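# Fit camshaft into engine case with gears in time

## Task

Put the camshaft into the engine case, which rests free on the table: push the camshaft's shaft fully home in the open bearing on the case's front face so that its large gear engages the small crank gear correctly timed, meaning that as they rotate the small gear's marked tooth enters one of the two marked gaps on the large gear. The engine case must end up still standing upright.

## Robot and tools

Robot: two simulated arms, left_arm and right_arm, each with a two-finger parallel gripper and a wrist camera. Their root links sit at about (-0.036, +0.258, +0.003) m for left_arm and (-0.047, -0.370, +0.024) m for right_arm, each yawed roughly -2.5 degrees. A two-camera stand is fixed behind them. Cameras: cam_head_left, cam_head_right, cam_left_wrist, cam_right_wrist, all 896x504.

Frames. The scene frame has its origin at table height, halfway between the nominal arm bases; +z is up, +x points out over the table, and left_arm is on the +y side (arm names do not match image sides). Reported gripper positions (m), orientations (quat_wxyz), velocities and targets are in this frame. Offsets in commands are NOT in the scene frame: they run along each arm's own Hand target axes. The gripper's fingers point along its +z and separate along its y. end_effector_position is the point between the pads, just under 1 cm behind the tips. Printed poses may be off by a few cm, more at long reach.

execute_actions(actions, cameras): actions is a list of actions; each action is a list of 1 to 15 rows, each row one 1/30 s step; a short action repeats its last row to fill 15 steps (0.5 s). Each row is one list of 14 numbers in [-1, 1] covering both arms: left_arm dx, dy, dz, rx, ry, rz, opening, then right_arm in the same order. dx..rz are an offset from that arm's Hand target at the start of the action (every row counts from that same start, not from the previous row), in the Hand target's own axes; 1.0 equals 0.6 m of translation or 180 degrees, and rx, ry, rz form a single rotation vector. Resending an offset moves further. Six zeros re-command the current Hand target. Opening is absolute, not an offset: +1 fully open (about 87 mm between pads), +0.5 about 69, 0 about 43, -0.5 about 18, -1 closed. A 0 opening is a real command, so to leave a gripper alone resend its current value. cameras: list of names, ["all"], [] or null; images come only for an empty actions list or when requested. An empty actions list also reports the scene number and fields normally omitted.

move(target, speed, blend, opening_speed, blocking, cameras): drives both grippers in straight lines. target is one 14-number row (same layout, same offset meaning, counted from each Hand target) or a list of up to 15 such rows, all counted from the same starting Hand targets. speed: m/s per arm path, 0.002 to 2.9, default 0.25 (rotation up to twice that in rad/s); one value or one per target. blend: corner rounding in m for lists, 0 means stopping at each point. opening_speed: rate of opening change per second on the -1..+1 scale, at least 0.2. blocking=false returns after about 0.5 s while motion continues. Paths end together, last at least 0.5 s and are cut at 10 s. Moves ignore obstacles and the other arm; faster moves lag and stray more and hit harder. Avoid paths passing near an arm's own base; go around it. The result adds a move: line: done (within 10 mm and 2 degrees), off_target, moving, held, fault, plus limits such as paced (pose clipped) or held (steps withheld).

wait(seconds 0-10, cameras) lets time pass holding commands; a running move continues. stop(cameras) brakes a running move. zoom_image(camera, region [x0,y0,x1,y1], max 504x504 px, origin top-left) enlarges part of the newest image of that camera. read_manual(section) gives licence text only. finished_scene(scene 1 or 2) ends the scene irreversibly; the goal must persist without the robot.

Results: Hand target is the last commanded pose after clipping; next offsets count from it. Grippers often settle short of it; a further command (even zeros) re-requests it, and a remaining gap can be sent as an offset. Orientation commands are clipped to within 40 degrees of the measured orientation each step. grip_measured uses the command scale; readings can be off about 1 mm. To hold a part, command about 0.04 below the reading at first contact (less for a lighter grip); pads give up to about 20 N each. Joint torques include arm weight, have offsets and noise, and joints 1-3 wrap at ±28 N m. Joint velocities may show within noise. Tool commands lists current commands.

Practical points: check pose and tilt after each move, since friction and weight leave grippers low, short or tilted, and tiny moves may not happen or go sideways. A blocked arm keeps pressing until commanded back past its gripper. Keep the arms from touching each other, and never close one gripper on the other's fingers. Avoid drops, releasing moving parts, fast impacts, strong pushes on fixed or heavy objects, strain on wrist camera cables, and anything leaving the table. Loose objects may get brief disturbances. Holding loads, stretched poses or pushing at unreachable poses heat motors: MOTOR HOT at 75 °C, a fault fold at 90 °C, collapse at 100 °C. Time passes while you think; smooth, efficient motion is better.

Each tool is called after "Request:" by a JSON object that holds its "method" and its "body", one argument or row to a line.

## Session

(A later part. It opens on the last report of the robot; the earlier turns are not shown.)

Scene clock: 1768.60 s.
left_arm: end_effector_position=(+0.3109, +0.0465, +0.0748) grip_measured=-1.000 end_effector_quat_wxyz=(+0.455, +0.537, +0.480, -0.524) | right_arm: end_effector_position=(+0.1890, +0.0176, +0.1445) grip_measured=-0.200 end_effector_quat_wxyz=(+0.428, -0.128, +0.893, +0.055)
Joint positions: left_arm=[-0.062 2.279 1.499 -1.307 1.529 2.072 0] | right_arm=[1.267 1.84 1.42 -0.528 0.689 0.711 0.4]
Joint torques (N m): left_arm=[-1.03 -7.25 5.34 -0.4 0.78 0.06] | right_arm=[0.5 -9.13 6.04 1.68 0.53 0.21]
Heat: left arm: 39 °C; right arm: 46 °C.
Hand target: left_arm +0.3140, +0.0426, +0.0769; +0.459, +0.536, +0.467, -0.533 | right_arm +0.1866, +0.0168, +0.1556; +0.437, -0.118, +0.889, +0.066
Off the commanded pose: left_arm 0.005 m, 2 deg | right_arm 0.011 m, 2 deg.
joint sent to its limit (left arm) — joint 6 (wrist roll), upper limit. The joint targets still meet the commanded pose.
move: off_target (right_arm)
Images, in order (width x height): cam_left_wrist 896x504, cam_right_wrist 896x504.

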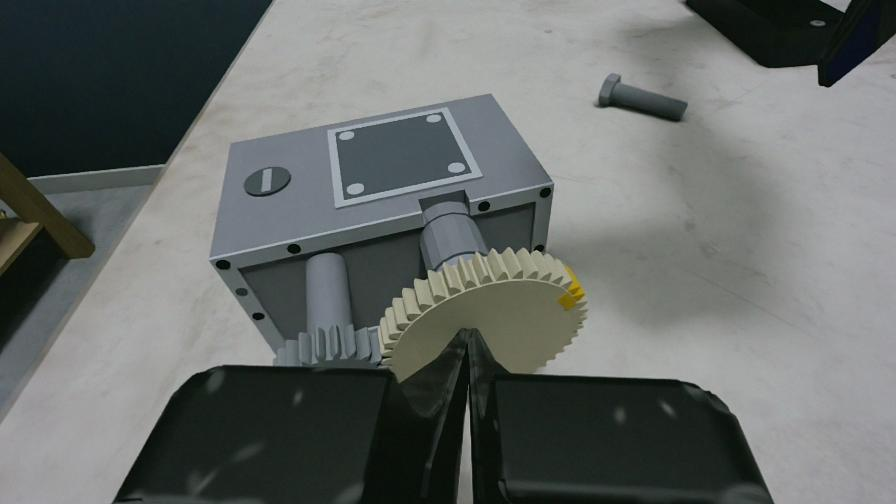

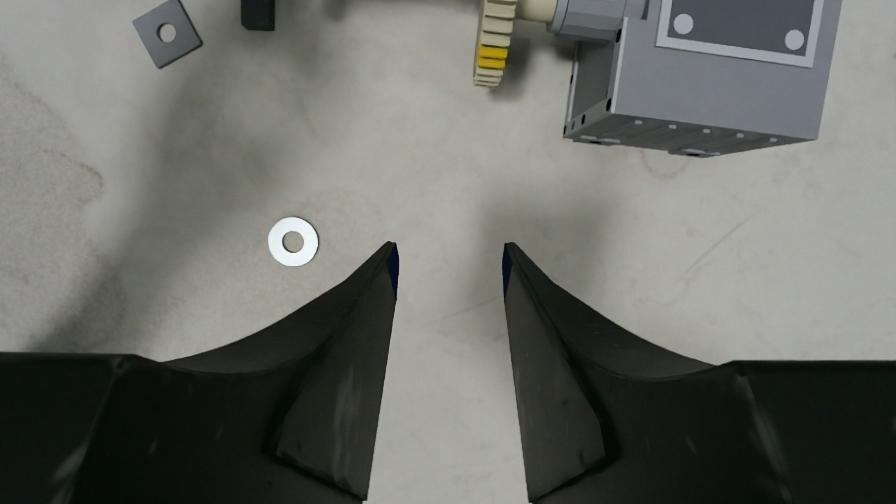

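Request:
{"method": "move", "body": {
  "target": [0.006,0.001,0.008,0,0,0,-1,0,0,0,0,0,0,-0.2],
  "speed": 0.03
}}

Request:
{"method": "move", "body": {
  "target": [0.004,0.001,0.006,0,0,0,-1,0,0,0,0,0,0,-0.2],
  "speed": 0.03,
  "cameras": ["cam_left_wrist","cam_right_wrist"]
}}

Request:
{"method": "zoom_image", "body": {
  "camera": "cam_right_wrist",
  "region": [450, 0, 650, 112]
}}

Scene clock: 1774.63 s.
left_arm: end_effector_position=(+0.3115, +0.0461, +0.0727) grip_measured=-1.000 end_effector_quat_wxyz=(+0.454, +0.535, +0.480, -0.526) | right_arm: end_effector_position=(+0.1890, +0.0176, +0.1445) grip_measured=-0.200 end_effector_quat_wxyz=(+0.428, -0.128, +0.893, +0.055)
Joint positions: left_arm=[-0.063 2.288 1.504 -1.307 1.53 2.072 0] | right_arm=[1.267 1.84 1.42 -0.528 0.689 0.711 0.4]
Joint torques (N m): left_arm=[-1.88 -6.8 5.46 -0.31 0.84 0.05] | right_arm=[0.47 -9.14 6.02 1.67 0.53 0.23]
Heat: left arm: 39 °C; right arm: 46 °C.
Hand target: left_arm +0.3140, +0.0378, +0.0733; +0.459, +0.536, +0.467, -0.533 | right_arm +0.1866, +0.0168, +0.1556; +0.437, -0.118, +0.889, +0.066
Off the commanded pose: left_arm 0.009 m, 2 deg | right_arm 0.011 m, 2 deg.
joint sent to its limit (left arm) — joint 6 (wrist roll), upper limit. The joint targets still meet the commanded pose.
move: off_target (right_arm)

Scene clock: 1775.33 s.
left_arm: end_effector_position=(+0.3117, +0.0459, +0.0702) grip_measured=-1.000 end_effector_quat_wxyz=(+0.453, +0.534, +0.482, -0.528) | right_arm: end_effector_position=(+0.1890, +0.0176, +0.1445) grip_measured=-0.200 end_effector_quat_wxyz=(+0.428, -0.128, +0.893, +0.055)
Joint positions: left_arm=[-0.063 2.297 1.506 -1.307 1.532 2.072 0] | right_arm=[1.267 1.84 1.42 -0.528 0.689 0.711 0.4]
Joint torques (N m): left_arm=[-2.59 -6.79 5.6 -0.24 0.87 0.05] | right_arm=[0.54 -9.16 6.05 1.67 0.53 0.21]
Heat: left arm: 38 °C; right arm: 46 °C.
Hand target: left_arm +0.3140, +0.0341, +0.0709; +0.459, +0.536, +0.467, -0.533 | right_arm +0.1866, +0.0168, +0.1556; +0.437, -0.118, +0.889, +0.066
Off the commanded pose: left_arm 0.012 m, 2 deg | right_arm 0.011 m, 2 deg.
move: off_target (left_arm, right_arm)
Images, in order (width x height): cam_left_wrist 896x504, cam_right_wrist 896x504.

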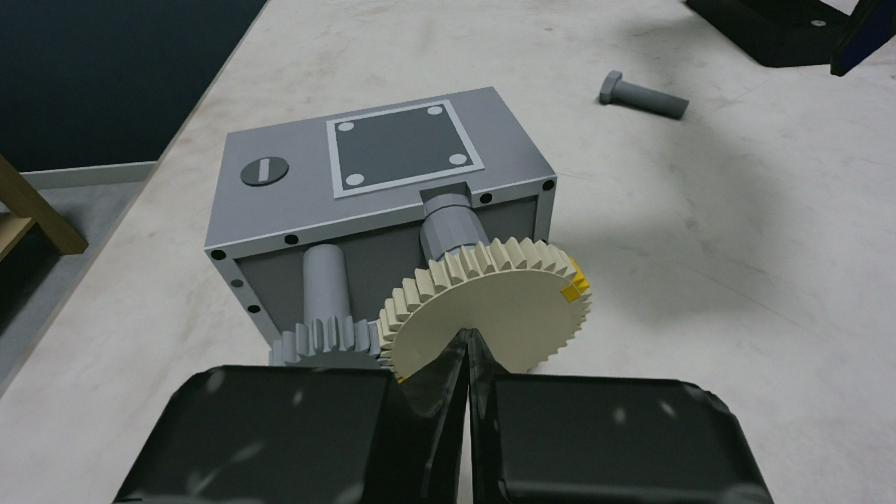

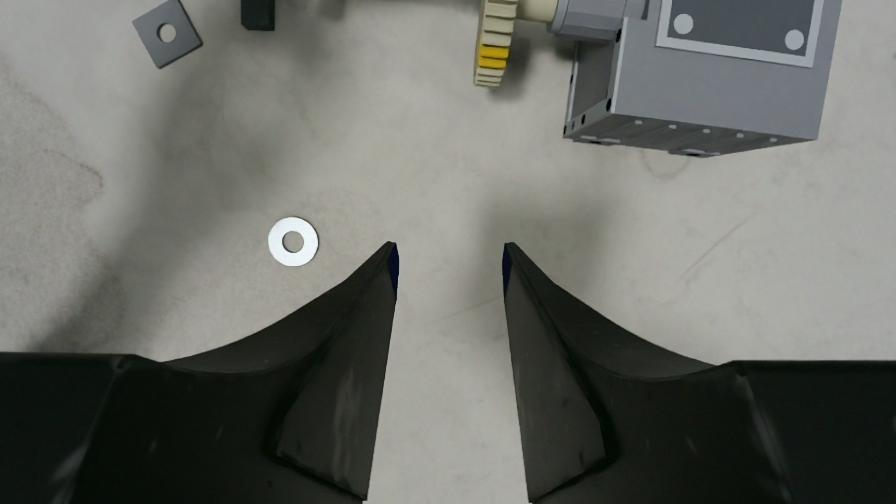

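Scaled by 2.520 from the camera's 896x504 image, which has a finer 1280x720 frame.

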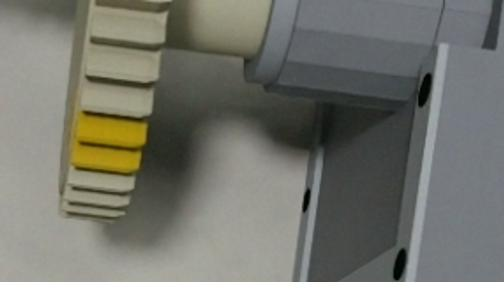

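Request:
{"method": "move", "body": {
  "target": [
    [0,0,-0.02,0,0,0,-1,0,0,0,0,0,0,-0.2],
    [-0.02,-0.02,-0.12,0,0,0,-1,0,0,0,0,0,0,-0.2]
  ],
  "speed": 0.12,
  "cameras": ["cam_left_wrist","cam_right_wrist"]
}}

Request:
{"method": "zoom_image", "body": {
  "camera": "cam_left_wrist",
  "region": [280, 110, 580, 310]
}}

Scene clock: 1782.27 s.
left_arm: end_effector_position=(+0.3149, +0.1055, +0.0745) grip_measured=-1.000 end_effector_quat_wxyz=(+0.463, +0.519, +0.531, -0.484) | right_arm: end_effector_position=(+0.1890, +0.0176, +0.1445) grip_measured=-0.200 end_effector_quat_wxyz=(+0.428, -0.128, +0.893, +0.055)
Joint positions: left_arm=[0.093 2.206 1.419 -1.316 1.452 2.072 0] | right_arm=[1.267 1.84 1.42 -0.528 0.689 0.711 0.4]
Joint torques (N m): left_arm=[-0.24 -9.98 3.43 -0.55 0.53 0.06] | right_arm=[0.5 -9.18 6 1.64 0.53 0.21]
Heat: left arm: 38 °C; right arm: 46 °C.
Hand target: left_arm +0.3125, +0.1069, +0.0836; +0.459, +0.536, +0.467, -0.533 | right_arm +0.1866, +0.0168, +0.1556; +0.437, -0.118, +0.889, +0.066
Off the commanded pose: left_arm 0.010 m, 9 deg | right_arm 0.011 m, 2 deg.
joint sent to its limit (left arm) — joint 6 (wrist roll), upper limit. The joint targets are off in orientation, not in position.
move: off_target (left_arm, right_arm)
Images, in order (width x height): cam_left_wrist 896x504, cam_right_wrist 896x504.

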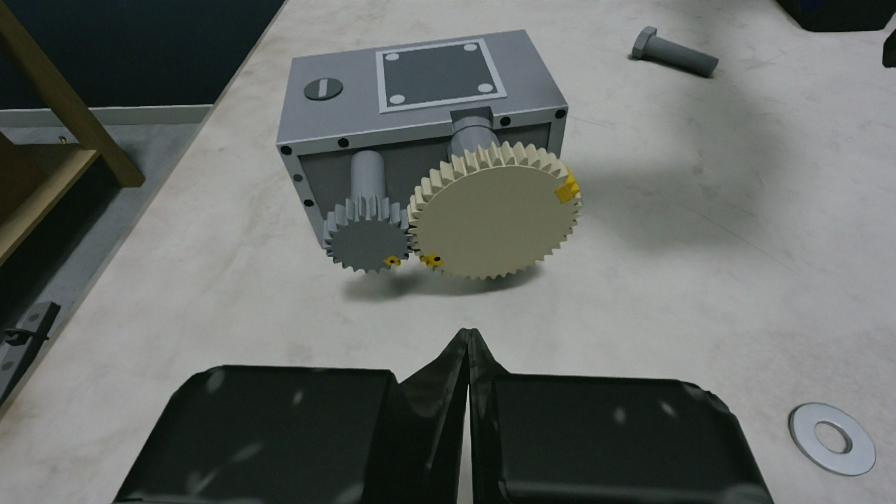

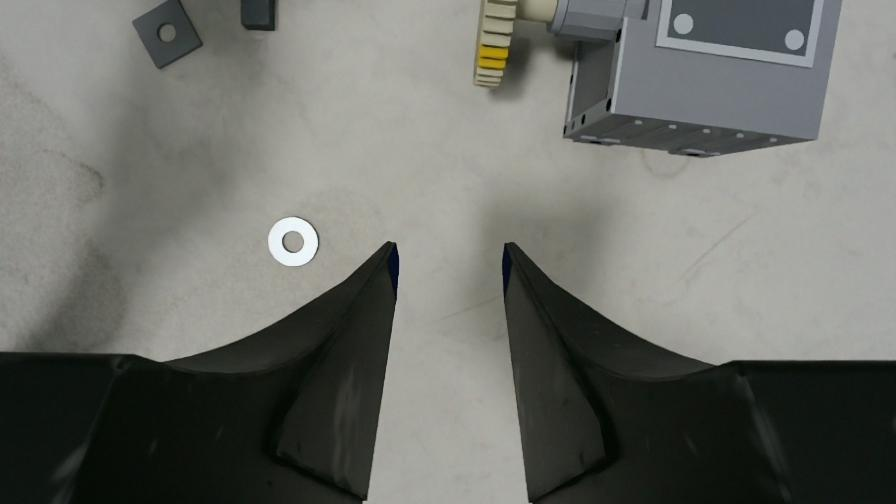

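Scaled by 1.680 from the camera's 896x504 image, which has a finer 1280x720 frame.

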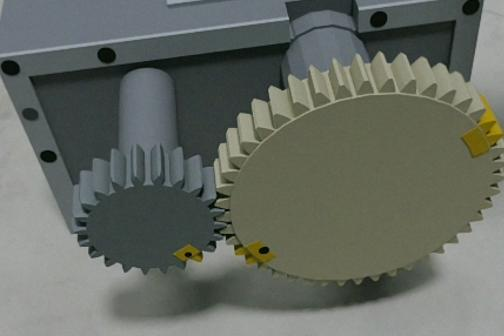

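Request:
{"method": "zoom_image", "body": {
  "camera": "cam_left_wrist",
  "region": [375, 205, 455, 275]
}}

Request:
{"method": "zoom_image", "body": {
  "camera": "cam_left_wrist",
  "region": [390, 215, 435, 270]
}}

Scaled by 6.300 from the camera's 896x504 image, which has a finer 1280x720 frame.

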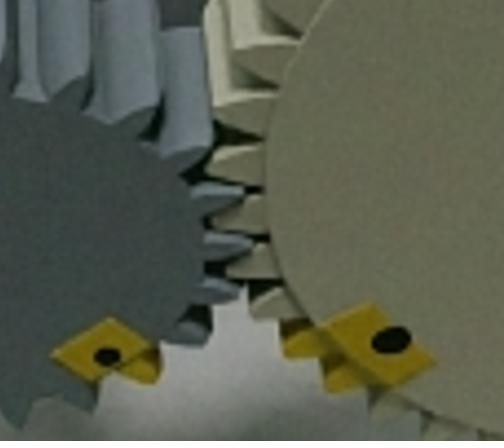

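Scaled by 9.164 from the camera's 896x504 image, which has a finer 1280x720 frame.

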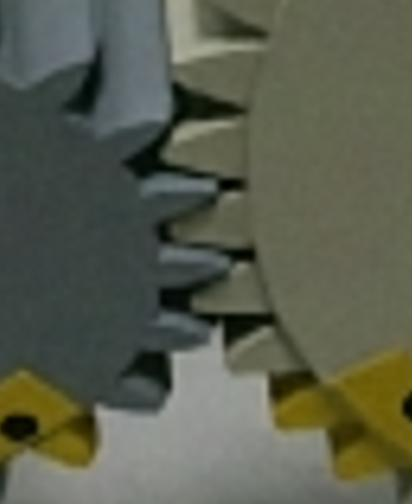

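Request:
{"method": "zoom_image", "body": {
  "camera": "cam_right_wrist",
  "region": [500, 0, 620, 60]
}}

Request:
{"method": "move", "body": {
  "target": [0,0,-0.10,0,0,0,-1,0,0,-0.03,0,0,0,-0.2],
  "speed": 0.15,
  "cameras": ["cam_left_wrist","cam_right_wrist"]
}}

Scaled by 4.200 from the camera's 896x504 image, which has a finer 1280x720 frame.

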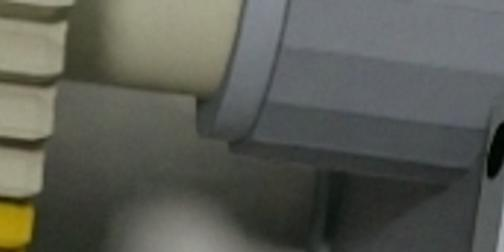

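Scene clock: 1792.93 s.
left_arm: end_effector_position=(+0.3183, +0.1641, +0.0724) grip_measured=-1.000 end_effector_quat_wxyz=(+0.449, +0.500, +0.587, -0.452) | right_arm: end_effector_position=(+0.1746, +0.0123, +0.1528) grip_measured=-0.200 end_effector_quat_wxyz=(+0.427, -0.130, +0.894, +0.052)
Joint positions: left_arm=[0.244 2.185 1.434 -1.391 1.345 2.072 0] | right_arm=[1.299 1.808 1.42 -0.589 0.707 0.744 0.4]
Joint torques (N m): left_arm=[-0.29 -9.73 5.29 -0.64 0.51 0.06] | right_arm=[0.55 -9.03 6.75 1.61 0.53 0.22]
Heat: left arm: 40 °C; right arm: 46 °C.
Hand target: left_arm +0.3211, +0.1663, +0.0843; +0.459, +0.536, +0.467, -0.533 | right_arm +0.1728, +0.0129, +0.1666; +0.437, -0.118, +0.889, +0.066
Off the commanded pose: left_arm 0.012 m, 17 deg | right_arm 0.014 m, 2 deg.
joint sent to its limit (left arm) — joint 6 (wrist roll), upper limit. The joint targets are off in orientation, not in position.
move: off_target (left_arm, right_arm)
Images, in order (width x height): cam_left_wrist 896x504, cam_right_wrist 896x504.

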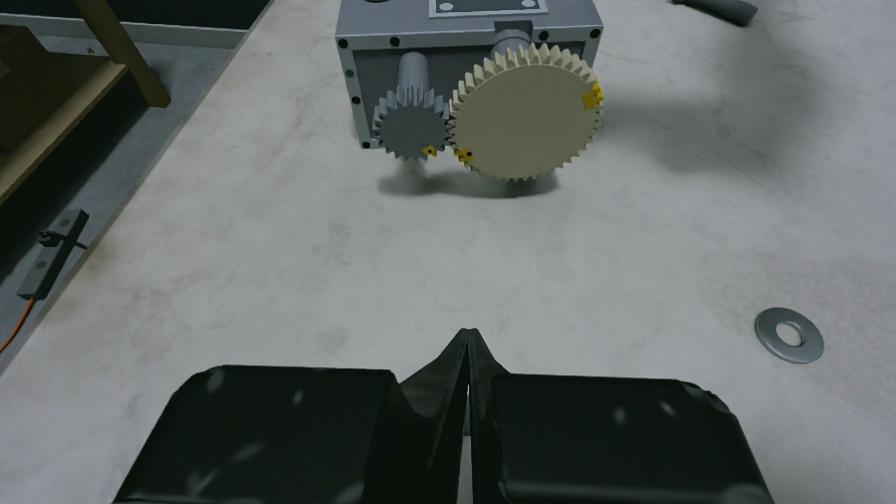

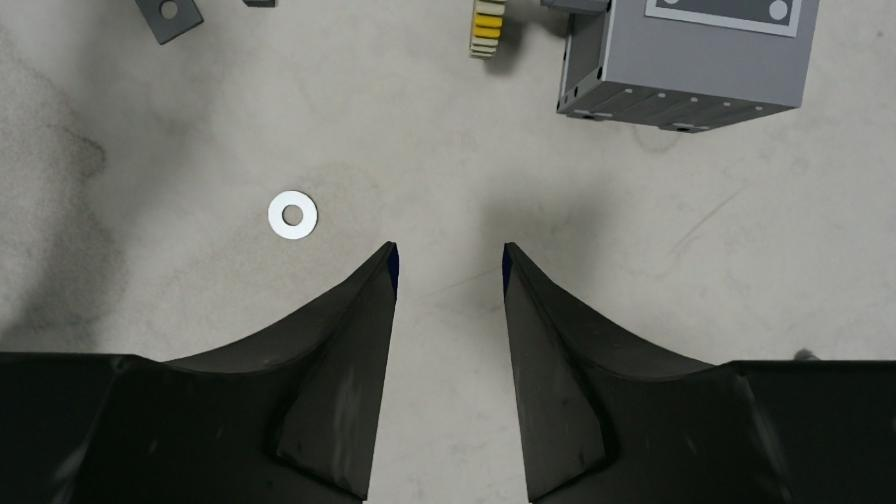

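Seated flush and in time.

Request:
{"method": "finished_scene", "body": {
  "scene": 1
}}

The scene is finished: the task was done.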